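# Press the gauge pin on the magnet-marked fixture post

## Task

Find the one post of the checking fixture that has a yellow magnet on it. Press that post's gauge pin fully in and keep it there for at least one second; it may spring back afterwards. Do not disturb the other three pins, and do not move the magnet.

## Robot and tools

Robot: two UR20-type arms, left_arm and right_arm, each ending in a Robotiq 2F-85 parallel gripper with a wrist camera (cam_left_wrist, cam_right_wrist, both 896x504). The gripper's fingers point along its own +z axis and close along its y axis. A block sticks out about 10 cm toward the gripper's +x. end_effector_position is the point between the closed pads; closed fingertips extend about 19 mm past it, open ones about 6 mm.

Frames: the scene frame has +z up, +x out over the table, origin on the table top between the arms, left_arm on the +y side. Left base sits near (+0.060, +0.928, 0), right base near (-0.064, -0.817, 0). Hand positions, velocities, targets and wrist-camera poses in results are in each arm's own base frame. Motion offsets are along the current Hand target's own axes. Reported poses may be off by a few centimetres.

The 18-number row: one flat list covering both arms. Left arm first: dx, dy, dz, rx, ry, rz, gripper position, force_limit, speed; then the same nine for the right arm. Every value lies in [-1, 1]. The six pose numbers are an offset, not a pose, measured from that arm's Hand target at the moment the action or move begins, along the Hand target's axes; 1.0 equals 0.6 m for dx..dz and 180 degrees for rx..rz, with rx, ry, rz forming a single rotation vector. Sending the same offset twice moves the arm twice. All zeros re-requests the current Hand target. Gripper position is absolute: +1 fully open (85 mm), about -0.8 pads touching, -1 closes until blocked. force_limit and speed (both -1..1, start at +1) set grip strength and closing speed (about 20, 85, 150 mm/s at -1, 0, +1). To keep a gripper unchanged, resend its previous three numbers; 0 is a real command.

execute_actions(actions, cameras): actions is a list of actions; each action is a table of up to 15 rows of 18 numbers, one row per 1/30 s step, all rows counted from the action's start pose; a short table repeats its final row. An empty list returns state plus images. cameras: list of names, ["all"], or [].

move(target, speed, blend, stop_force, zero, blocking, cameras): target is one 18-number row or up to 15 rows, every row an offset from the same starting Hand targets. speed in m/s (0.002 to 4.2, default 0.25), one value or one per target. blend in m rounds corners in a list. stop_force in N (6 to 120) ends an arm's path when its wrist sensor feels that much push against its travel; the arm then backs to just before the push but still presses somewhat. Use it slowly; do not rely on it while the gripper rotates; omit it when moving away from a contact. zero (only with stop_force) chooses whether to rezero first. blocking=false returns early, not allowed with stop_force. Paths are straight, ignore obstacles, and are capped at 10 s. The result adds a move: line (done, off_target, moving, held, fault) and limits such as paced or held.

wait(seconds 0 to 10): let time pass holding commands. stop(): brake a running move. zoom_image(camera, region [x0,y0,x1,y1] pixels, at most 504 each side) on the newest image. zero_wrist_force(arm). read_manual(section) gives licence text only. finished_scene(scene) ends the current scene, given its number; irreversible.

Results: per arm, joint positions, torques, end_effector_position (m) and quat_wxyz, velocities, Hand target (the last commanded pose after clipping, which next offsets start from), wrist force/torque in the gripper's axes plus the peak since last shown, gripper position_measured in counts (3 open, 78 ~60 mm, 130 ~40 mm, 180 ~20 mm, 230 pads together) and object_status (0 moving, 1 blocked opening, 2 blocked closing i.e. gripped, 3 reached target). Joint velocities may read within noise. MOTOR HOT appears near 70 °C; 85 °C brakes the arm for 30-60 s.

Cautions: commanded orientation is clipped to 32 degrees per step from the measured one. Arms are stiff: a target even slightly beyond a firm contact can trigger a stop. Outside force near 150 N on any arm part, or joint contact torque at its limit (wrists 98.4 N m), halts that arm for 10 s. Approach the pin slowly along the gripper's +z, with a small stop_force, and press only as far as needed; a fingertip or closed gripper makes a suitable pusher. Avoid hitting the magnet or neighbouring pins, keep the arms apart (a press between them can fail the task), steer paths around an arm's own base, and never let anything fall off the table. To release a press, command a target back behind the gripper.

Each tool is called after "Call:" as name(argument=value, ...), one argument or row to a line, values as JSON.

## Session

Call:
execute_actions(
  actions=[],
)

Scene clock: 0.00 s.
left_arm: end_effector_position=(+0.3071, -0.4220, +0.1602) position_measured=3 object_status=3 end_effector_quat_wxyz=(+0.066, +0.956, -0.074, +0.275) | right_arm: end_effector_position=(+0.4900, -0.3027, +0.2369) position_measured=3 object_status=3 end_effector_quat_wxyz=(+0.548, -0.467, -0.511, -0.471)
Joint positions: left_arm=[-1.763 -1.739 2.857 -2.766 -1.003 1.555] | right_arm=[2.511 -2.074 -2.06 -2.212 2.389 -0.015]
Joint velocities: within noise
Joint torques (N m): no reading
Motor temperatures (°C): left_arm=[24 35 26 38 34 33] | right_arm=[28 35 35 36 33 38]
Wrist force (N): no reading
Wrist torque (N m): no reading
Wrist force, peak (N): no reading
Hand target: left_arm +0.3071, -0.4220, +0.1602; +0.066, +0.956, -0.074, +0.275 | right_arm +0.4900, -0.3027, +0.2369; +0.548, -0.467, -0.511, -0.471
Tool commands: left_gripper/position=+1.0 left_gripper/force_limit=+1.0 left_gripper/speed=+1.0 right_gripper/position=+1.0 right_gripper/force_limit=+1.0 right_gripper/speed=+1.0
camera_calibration:
cam_left_wrist: T_world_to_cam=[[-0.204299, -0.976285, 0.0716159, -0.353754], [-0.955218, 0.182823, -0.232669, 0.427195], [0.214058, -0.115943, -0.969916, 0.170568], [0, 0, 0, 1]] pos_world=[0.299281, -0.40369, 0.290166]
cam_right_wrist: T_world_to_cam=[[0.98966, 0.130322, -0.059914, -0.419077], [-0.0206188, -0.284112, -0.958569, 0.167032], [-0.141945, 0.949893, -0.278487, 0.549542], [0, 0, 0, 1]] pos_world=[0.496192, -0.419935, 0.288044]

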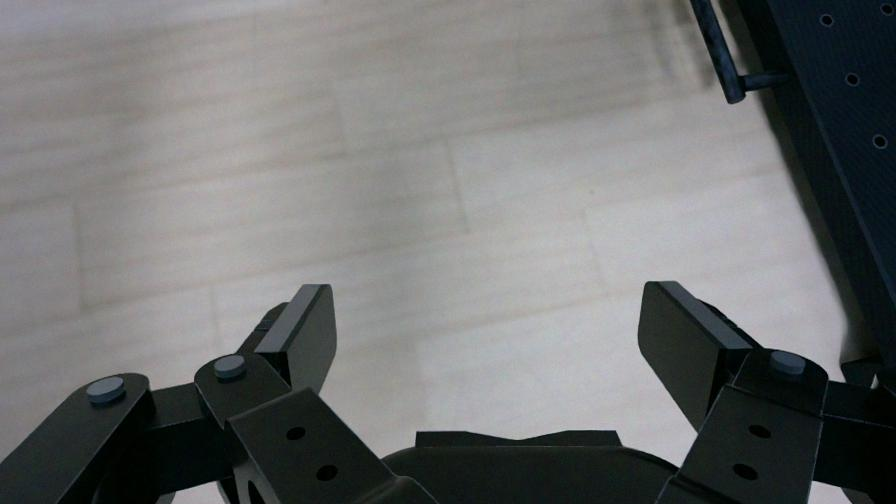

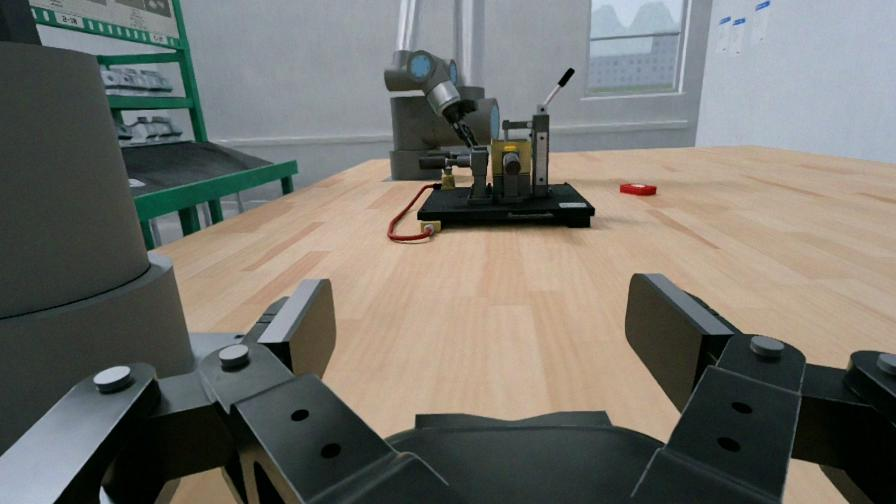

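Call:
zoom_image(
  camera="cam_right_wrist",
  region=[370, 50, 630, 250],
)

Scaled by 1.938 from the camera's 896x504 image, which has a finer 1280x720 frame.

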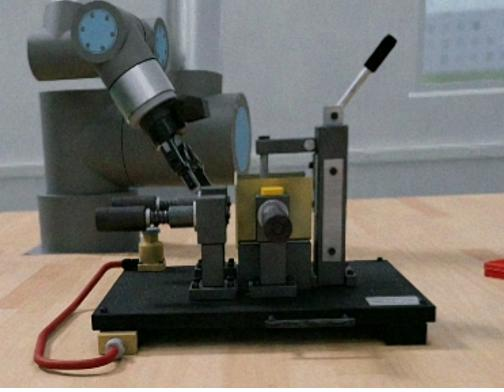

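Call:
move(
  target=[0,0,0,0,0,0,1,1,1,0.345,0.549,0.624,-0.034,-0.513,0.0175,-1,1,0],
  speed=0.6,
)

Call:
move(
  target=[0,0,0,0,0,0,1,1,1,0.76,-0.455,0.083,0,0,0,-1,1,0],
  speed=0.5,
  cameras=["cam_right_wrist"],
)

Scene clock: 5.27 s.
left_arm: end_effector_position=(+0.3071, -0.4220, +0.1602) position_measured=3 object_status=3 end_effector_quat_wxyz=(+0.066, +0.956, -0.074, +0.275) | right_arm: end_effector_position=(+0.7790, +0.1006, +0.4496) position_measured=232 object_status=3 end_effector_quat_wxyz=(+0.001, +0.700, +0.714, +0.000)
Joint positions: left_arm=[-1.763 -1.739 2.857 -2.766 -1.003 1.555] | right_arm=[3.529 -1.502 -2.079 -1.131 1.57 1.94]
Joint torques (N m): left_arm=[0.25 -16.06 -54.73 -9.72 3.95 -1.24] | right_arm=[21.49 47.84 111.47 4.97 -4.04 6.2]
Wrist force (N): left_arm=[-0.1 0.1 0.0] | right_arm=[-1.0 2.1 2.2]
Wrist torque (N m): left_arm=[0.02 0.02 0.00] | right_arm=[1.39 0.16 -0.66]
Wrist force, peak (N): left_arm=[0.3 0.3 -0.4] | right_arm=[3.6 3.5 0.9]
Hand target: left_arm +0.3071, -0.4220, +0.1602; +0.066, +0.956, -0.074, +0.275 | right_arm +0.7790, +0.1007, +0.4496; +0.001, +0.700, +0.714, +0.000
Off the commanded pose: left_arm 0.000 m, 0 deg | right_arm 0.000 m, 0 deg.
move: done

Scene clock: 7.07 s.
left_arm: end_effector_position=(+0.3071, -0.4220, +0.1602) position_measured=3 object_status=3 end_effector_quat_wxyz=(+0.066, +0.956, -0.074, +0.275) | right_arm: end_effector_position=(+0.4975, +0.5512, +0.3991) position_measured=232 object_status=3 end_effector_quat_wxyz=(+0.001, +0.700, +0.714, +0.000)
Joint positions: left_arm=[-1.763 -1.739 2.857 -2.766 -1.003 1.555] | right_arm=[4.253 -1.48 -2.177 -1.057 1.57 2.663]
Joint torques (N m): left_arm=[1.12 -11.37 -57.58 -10.88 3.46 -1.17] | right_arm=[28.93 32.47 109.63 15.14 -3.54 7.34]
Wrist force (N): left_arm=[-0.3 0.0 -0.1] | right_arm=[-0.3 2.3 1.3]
Wrist torque (N m): left_arm=[-0.01 0.04 0.00] | right_arm=[1.47 0.10 -0.71]
Wrist force, peak (N): left_arm=[0.4 0.1 -0.4] | right_arm=[-4.5 4.8 1.9]
Hand target: left_arm +0.3071, -0.4220, +0.1602; +0.066, +0.956, -0.074, +0.275 | right_arm +0.4975, +0.5514, +0.3991; +0.001, +0.700, +0.714, +0.000
Off the commanded pose: left_arm 0.000 m, 0 deg | right_arm 0.000 m, 0 deg.
move: done
camera_calibration:
cam_right_wrist: T_world_to_cam=[[0.999912, -0.0112085, -0.00710356, -0.476229], [-0.00833037, -0.946884, 0.321466, 0.413617], [-0.0103294, -0.321379, -0.946894, 0.686773], [0, 0, 0, 1]] pos_world=[0.486727, 0.607024, 0.513954]
Images, in order (width x height): cam_right_wrist 896x504.

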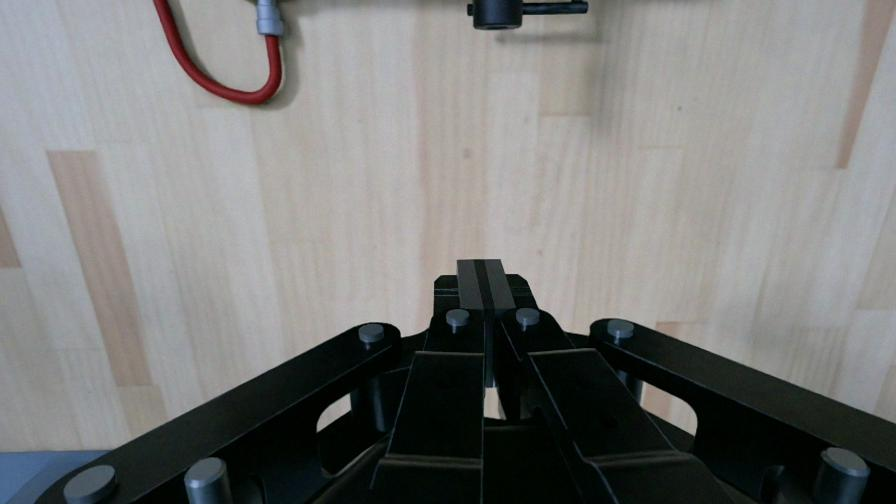

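Call:
move(
  target=[0,0,0,0,0,0,1,1,1,0.2,0,-0.05,0,0,0,-1,1,0],
  speed=0.3,
  cameras=["cam_right_wrist"],
)

Scene clock: 8.27 s.
left_arm: end_effector_position=(+0.3071, -0.4220, +0.1602) position_measured=3 object_status=3 end_effector_quat_wxyz=(+0.066, +0.956, -0.074, +0.275) | right_arm: end_effector_position=(+0.4951, +0.6712, +0.4289) position_measured=232 object_status=3 end_effector_quat_wxyz=(+0.001, +0.700, +0.714, +0.000)
Joint positions: left_arm=[-1.763 -1.739 2.857 -2.766 -1.003 1.555] | right_arm=[4.321 -1.573 -2.042 -1.098 1.57 2.731]
Joint torques (N m): left_arm=[-0.69 -12.5 -55.76 -10.12 3.38 -1.05] | right_arm=[19.99 60.63 109.41 4.83 -2.28 5.59]
Wrist force (N): left_arm=[0.0 -0.1 -0.1] | right_arm=[-1.2 2.5 1.9]
Wrist torque (N m): left_arm=[-0.02 0.01 0.00] | right_arm=[1.32 0.13 -0.73]
Wrist force, peak (N): left_arm=[0.1 0.0 -0.4] | right_arm=[-4.2 2.1 2.5]
Hand target: left_arm +0.3071, -0.4220, +0.1602; +0.066, +0.956, -0.074, +0.275 | right_arm +0.4952, +0.6714, +0.4289; +0.001, +0.700, +0.714, +0.000
Off the commanded pose: left_arm 0.000 m, 0 deg | right_arm 0.000 m, 0 deg.
move: done
camera_calibration:
cam_right_wrist: T_world_to_cam=[[0.999913, -0.0111144, -0.0071371, -0.472325], [-0.0082304, -0.946885, 0.321468, 0.517532], [-0.0103309, -0.321381, -0.946894, 0.753406], [0, 0, 0, 1]] pos_world=[0.484327, 0.726924, 0.543654]
Images, in order (width x height): cam_right_wrist 896x504.

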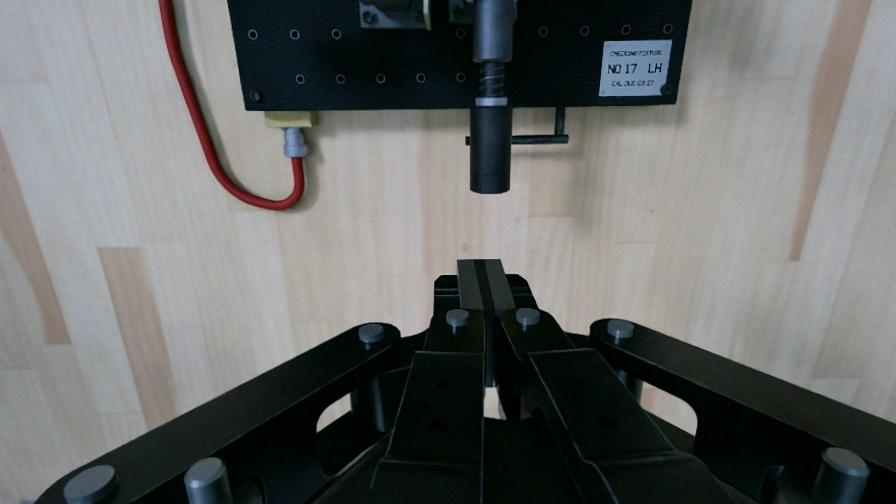

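Call:
move(
  target=[0,0,0,0,0,0,1,1,1,-0.128,0.0505,0.435,0,0,0,-1,1,0],
  speed=0.3,
  cameras=["cam_right_wrist"],
)

Scene clock: 10.13 s.
left_arm: end_effector_position=(+0.3071, -0.4220, +0.1602) position_measured=3 object_status=3 end_effector_quat_wxyz=(+0.066, +0.956, -0.074, +0.275) | right_arm: end_effector_position=(+0.5271, +0.5949, +0.1682) position_measured=232 object_status=3 end_effector_quat_wxyz=(+0.001, +0.700, +0.714, +0.000)
Joint positions: left_arm=[-1.763 -1.739 2.857 -2.766 -1.003 1.555] | right_arm=[4.244 -1.764 -2.292 -0.657 1.57 2.654]
Joint torques (N m): left_arm=[1.9 -10.68 -56.44 -10.14 2.86 -0.72] | right_arm=[-21.45 76.08 56.84 16.61 4.99 -7.78]
Wrist force (N): left_arm=[0.2 0.1 0.2] | right_arm=[-0.3 2.4 1.5]
Wrist torque (N m): left_arm=[0.01 -0.03 0.00] | right_arm=[1.49 0.00 -0.34]
Wrist force, peak (N): left_arm=[-0.3 0.2 0.1] | right_arm=[-1.2 2.4 5.0]
Hand target: left_arm +0.3071, -0.4220, +0.1602; +0.066, +0.956, -0.074, +0.275 | right_arm +0.5271, +0.5948, +0.1681; +0.001, +0.700, +0.714, +0.000
Off the commanded pose: left_arm 0.000 m, 0 deg | right_arm 0.000 m, 0 deg.
move: done
camera_calibration:
cam_right_wrist: T_world_to_cam=[[0.999913, -0.011175, -0.00700938, -0.506928], [-0.00832887, -0.946885, 0.321465, 0.529406], [-0.0102294, -0.321379, -0.946895, 0.482306], [0, 0, 0, 1]] pos_world=[0.516227, 0.650624, 0.282954]
Images, in order (width x height): cam_right_wrist 896x504.

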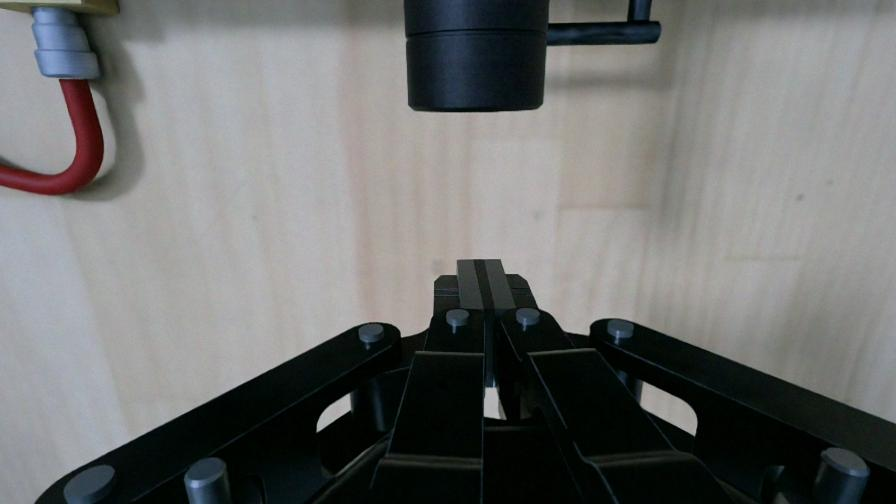

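Call:
move(
  target=[
    [0,0,0,0,0,0,1,1,1,0.01,-0.003,-0.01,0,0,0,-1,1,0],
    [0,0,0,0,0,0,1,1,1,0.067,-0.003,-0.01,0,0,0,-1,1,0],
  ],
  speed=0.1,
  stop_force=12,
)

Call:
move(
  target=[0,0,0,0,0,0,1,1,1,0.03,0,0,0,0,0,-1,1,0],
  speed=0.02,
  stop_force=40,
  zero=false,
  cameras=["cam_right_wrist"],
)

Scene clock: 11.97 s.
left_arm: end_effector_position=(+0.3071, -0.4220, +0.1602) position_measured=3 object_status=3 end_effector_quat_wxyz=(+0.066, +0.956, -0.074, +0.275) | right_arm: end_effector_position=(+0.5245, +0.6350, +0.1740) position_measured=232 object_status=3 end_effector_quat_wxyz=(+0.001, +0.700, +0.714, +0.000)
Joint positions: left_arm=[-1.763 -1.739 2.857 -2.766 -1.003 1.555] | right_arm=[4.269 -1.785 -2.25 -0.678 1.57 2.679]
Joint torques (N m): left_arm=[2.19 -11.15 -52.24 -9.28 3 -1.03] | right_arm=[19.99 87.73 86.42 5.3 0.72 5.96]
Wrist force (N): left_arm=[0.1 -0.1 -0.1] | right_arm=[-0.9 2.1 1.8]
Wrist torque (N m): left_arm=[-0.02 -0.01 0.00] | right_arm=[1.53 0.14 -0.67]
Wrist force, peak (N): left_arm=[0.5 0.1 -0.3] | right_arm=[-1.1 2.6 2.8]
Hand target: left_arm +0.3071, -0.4220, +0.1602; +0.066, +0.956, -0.074, +0.275 | right_arm +0.5245, +0.6350, +0.1740; +0.001, +0.700, +0.714, +0.000
Off the commanded pose: left_arm 0.000 m, 0 deg | right_arm 0.000 m, 0 deg.
move: done

Scene clock: 13.80 s.
left_arm: end_effector_position=(+0.3071, -0.4220, +0.1602) position_measured=3 object_status=3 end_effector_quat_wxyz=(+0.066, +0.956, -0.074, +0.275) | right_arm: end_effector_position=(+0.5241, +0.6530, +0.1740) position_measured=232 object_status=3 end_effector_quat_wxyz=(+0.001, +0.700, +0.714, +0.000)
Joint positions: left_arm=[-1.763 -1.739 2.857 -2.766 -1.003 1.555] | right_arm=[4.279 -1.798 -2.232 -0.684 1.57 2.689]
Joint torques (N m): left_arm=[-2.12 -10.85 -54.7 -9.82 2.92 -0.91] | right_arm=[23.15 90.65 93.98 8.7 -1.79 5.85]
Wrist force (N): left_arm=[0.4 -0.1 0.0] | right_arm=[-12.6 0.5 -0.4]
Wrist torque (N m): left_arm=[-0.01 -0.08 0.00] | right_arm=[1.60 0.32 -0.69]
Wrist force, peak (N): left_arm=[0.2 -0.1 -0.5] | right_arm=[-12.6 0.5 -0.4]
Hand target: left_arm +0.3071, -0.4220, +0.1602; +0.066, +0.956, -0.074, +0.275 | right_arm +0.5241, +0.6530, +0.1740; +0.001, +0.700, +0.714, +0.000
Off the commanded pose: left_arm 0.000 m, 0 deg | right_arm 0.000 m, 0 deg.
move: done
camera_calibration:
cam_right_wrist: T_world_to_cam=[[0.999913, -0.0111738, -0.00700981, -0.503339], [-0.00832757, -0.946885, 0.321465, 0.58253], [-0.0102295, -0.321379, -0.946895, 0.50644], [0, 0, 0, 1]] pos_world=[0.513327, 0.708724, 0.288754]
Images, in order (width x height): cam_right_wrist 896x504.

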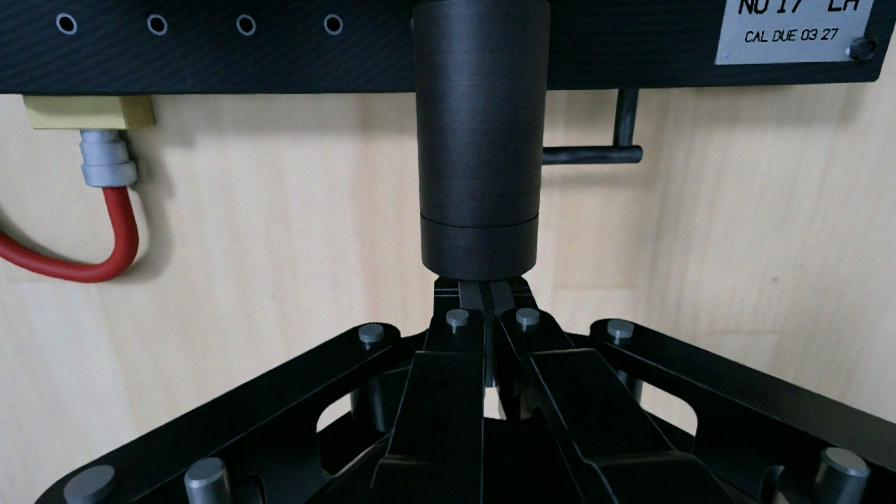

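Clean contact, near the stop.

Call:
move(
  target=[0,0,0,0,0,0,1,1,1,0.05,0,0,0,0,0,-1,1,0],
  speed=0.007,
  stop_force=50,
  zero=false,
)

Call:
move(
  target=[0,0,0,0,0,0,1,1,1,0.006,0,0,0,0,0,-1,1,0],
  speed=0.003,
  stop_force=65,
  zero=false,
)

Call:
wait(
  seconds=1.2,
)

Scene clock: 16.00 s.
left_arm: end_effector_position=(+0.3071, -0.4220, +0.1602) position_measured=3 object_status=3 end_effector_quat_wxyz=(+0.066, +0.956, -0.074, +0.275) | right_arm: end_effector_position=(+0.5240, +0.6590, +0.1739) position_measured=232 object_status=3 end_effector_quat_wxyz=(+0.001, +0.700, +0.714, +0.000)
Joint positions: left_arm=[-1.763 -1.739 2.857 -2.766 -1.003 1.555] | right_arm=[4.282 -1.802 -2.225 -0.686 1.57 2.692]
Joint torques (N m): left_arm=[2.7 -9.41 -58.25 -9.57 2.95 -1.1] | right_arm=[7.86 133.28 91.46 27.16 12.77 -8.27]
Wrist force (N): left_arm=[-0.1 0.0 0.1] | right_arm=[-44.8 7.6 2.8]
Wrist torque (N m): left_arm=[0.00 0.03 0.00] | right_arm=[1.63 0.35 -0.60]
Wrist force, peak (N): left_arm=[0.0 0.4 -0.3] | right_arm=[-64.4 2.2 -13.0]
Hand target: left_arm +0.3071, -0.4220, +0.1602; +0.066, +0.956, -0.074, +0.275 | right_arm +0.5240, +0.6589, +0.1739; +0.001, +0.700, +0.714, +0.000 (not the last commanded pose)
Off the commanded pose: left_arm 0.000 m, 0 deg | right_arm 0.024 m, 0 deg.
move: contact (right_arm)

Scene clock: 16.73 s.
left_arm: end_effector_position=(+0.3071, -0.4220, +0.1602) position_measured=3 object_status=3 end_effector_quat_wxyz=(+0.066, +0.956, -0.074, +0.275) | right_arm: end_effector_position=(+0.5240, +0.6591, +0.1739) position_measured=232 object_status=3 end_effector_quat_wxyz=(+0.001, +0.700, +0.714, +0.000)
Joint positions: left_arm=[-1.763 -1.739 2.857 -2.766 -1.003 1.555] | right_arm=[4.282 -1.803 -2.225 -0.686 1.57 2.692]
Joint torques (N m): left_arm=[-1.2 -12.92 -55.65 -9.81 3.46 -2.15] | right_arm=[33.45 112.55 110.36 32.58 13.25 2.91]
Wrist force (N): left_arm=[-0.2 -0.3 -0.3] | right_arm=[-73.0 -0.1 -12.6]
Wrist torque (N m): left_arm=[-0.05 0.04 0.00] | right_arm=[1.62 0.66 -0.69]
Wrist force, peak (N): left_arm=[0.1 -0.1 -0.4] | right_arm=[-73.0 -0.1 -12.6]
Hand target: left_arm +0.3071, -0.4220, +0.1602; +0.066, +0.956, -0.074, +0.275 | right_arm +0.5240, +0.6591, +0.1739; +0.001, +0.700, +0.714, +0.000 (not the last commanded pose)
Off the commanded pose: left_arm 0.000 m, 0 deg | right_arm 0.003 m, 0 deg.
move: contact (right_arm)

Scene clock: 17.93 s.
left_arm: end_effector_position=(+0.3071, -0.4220, +0.1602) position_measured=3 object_status=3 end_effector_quat_wxyz=(+0.066, +0.956, -0.074, +0.275) | right_arm: end_effector_position=(+0.5240, +0.6591, +0.1739) position_measured=232 object_status=3 end_effector_quat_wxyz=(+0.001, +0.700, +0.714, +0.000)
Joint positions: left_arm=[-1.763 -1.739 2.857 -2.766 -1.003 1.555] | right_arm=[4.282 -1.803 -2.225 -0.686 1.57 2.692]
Joint torques (N m): left_arm=[0.13 -11.46 -57.48 -9.99 3.18 -1.29] | right_arm=[27.54 122.98 104.51 32.36 12.94 3.87]
Wrist force (N): left_arm=[-0.3 0.2 0.2] | right_arm=[-68.2 1.8 -14.0]
Wrist torque (N m): left_arm=[0.03 0.07 0.00] | right_arm=[1.67 0.63 -0.67]
Wrist force, peak (N): left_arm=[-0.2 0.3 -0.5] | right_arm=[-72.6 -0.1 -11.5]
Hand target: left_arm +0.3071, -0.4220, +0.1602; +0.066, +0.956, -0.074, +0.275 | right_arm +0.5240, +0.6591, +0.1739; +0.001, +0.700, +0.714, +0.000 (not the last commanded pose)
Tool commands: left_gripper/position=+1.0 left_gripper/force_limit=+1.0 left_gripper/speed=+1.0 right_gripper/position=-1.0 right_gripper/force_limit=+1.0 right_gripper/speed=+0.0
Off the commanded pose: left_arm 0.000 m, 0 deg | right_arm 0.003 m, 0 deg.
wait: 1.20 s; at rest by 0.17 s

Call:
move(
  target=[0,0,0,0,0,0,1,1,1,-0.08,0,0,0,0,0,-1,1,0],
  speed=0.06,
)

Call:
finished_scene(
  scene=3,
)

Scene clock: 19.23 s.
left_arm: end_effector_position=(+0.3071, -0.4220, +0.1602) position_measured=3 object_status=3 end_effector_quat_wxyz=(+0.066, +0.956, -0.074, +0.275) | right_arm: end_effector_position=(+0.5249, +0.6113, +0.1739) position_measured=232 object_status=3 end_effector_quat_wxyz=(+0.001, +0.700, +0.714, +0.000)
Joint positions: left_arm=[-1.763 -1.739 2.857 -2.766 -1.003 1.555] | right_arm=[4.255 -1.767 -2.274 -0.672 1.57 2.666]
Joint torques (N m): left_arm=[5.52 -10.72 -57.81 -9.48 2.48 -1.51] | right_arm=[-28.79 128.67 54.04 15.93 -2.92 -8.53]
Wrist force (N): left_arm=[-0.2 0.0 -0.1] | right_arm=[-1.2 1.6 1.4]
Wrist torque (N m): left_arm=[-0.01 0.04 0.00] | right_arm=[1.36 0.17 -0.30]
Wrist force, peak (N): left_arm=[-0.4 0.0 0.3] | right_arm=[-68.2 1.5 -14.2]
Hand target: left_arm +0.3071, -0.4220, +0.1602; +0.066, +0.956, -0.074, +0.275 | right_arm +0.5249, +0.6111, +0.1739; +0.001, +0.700, +0.714, +0.000
Off the commanded pose: left_arm 0.000 m, 0 deg | right_arm 0.000 m, 0 deg.
move: done

The scene is finished: the task was done.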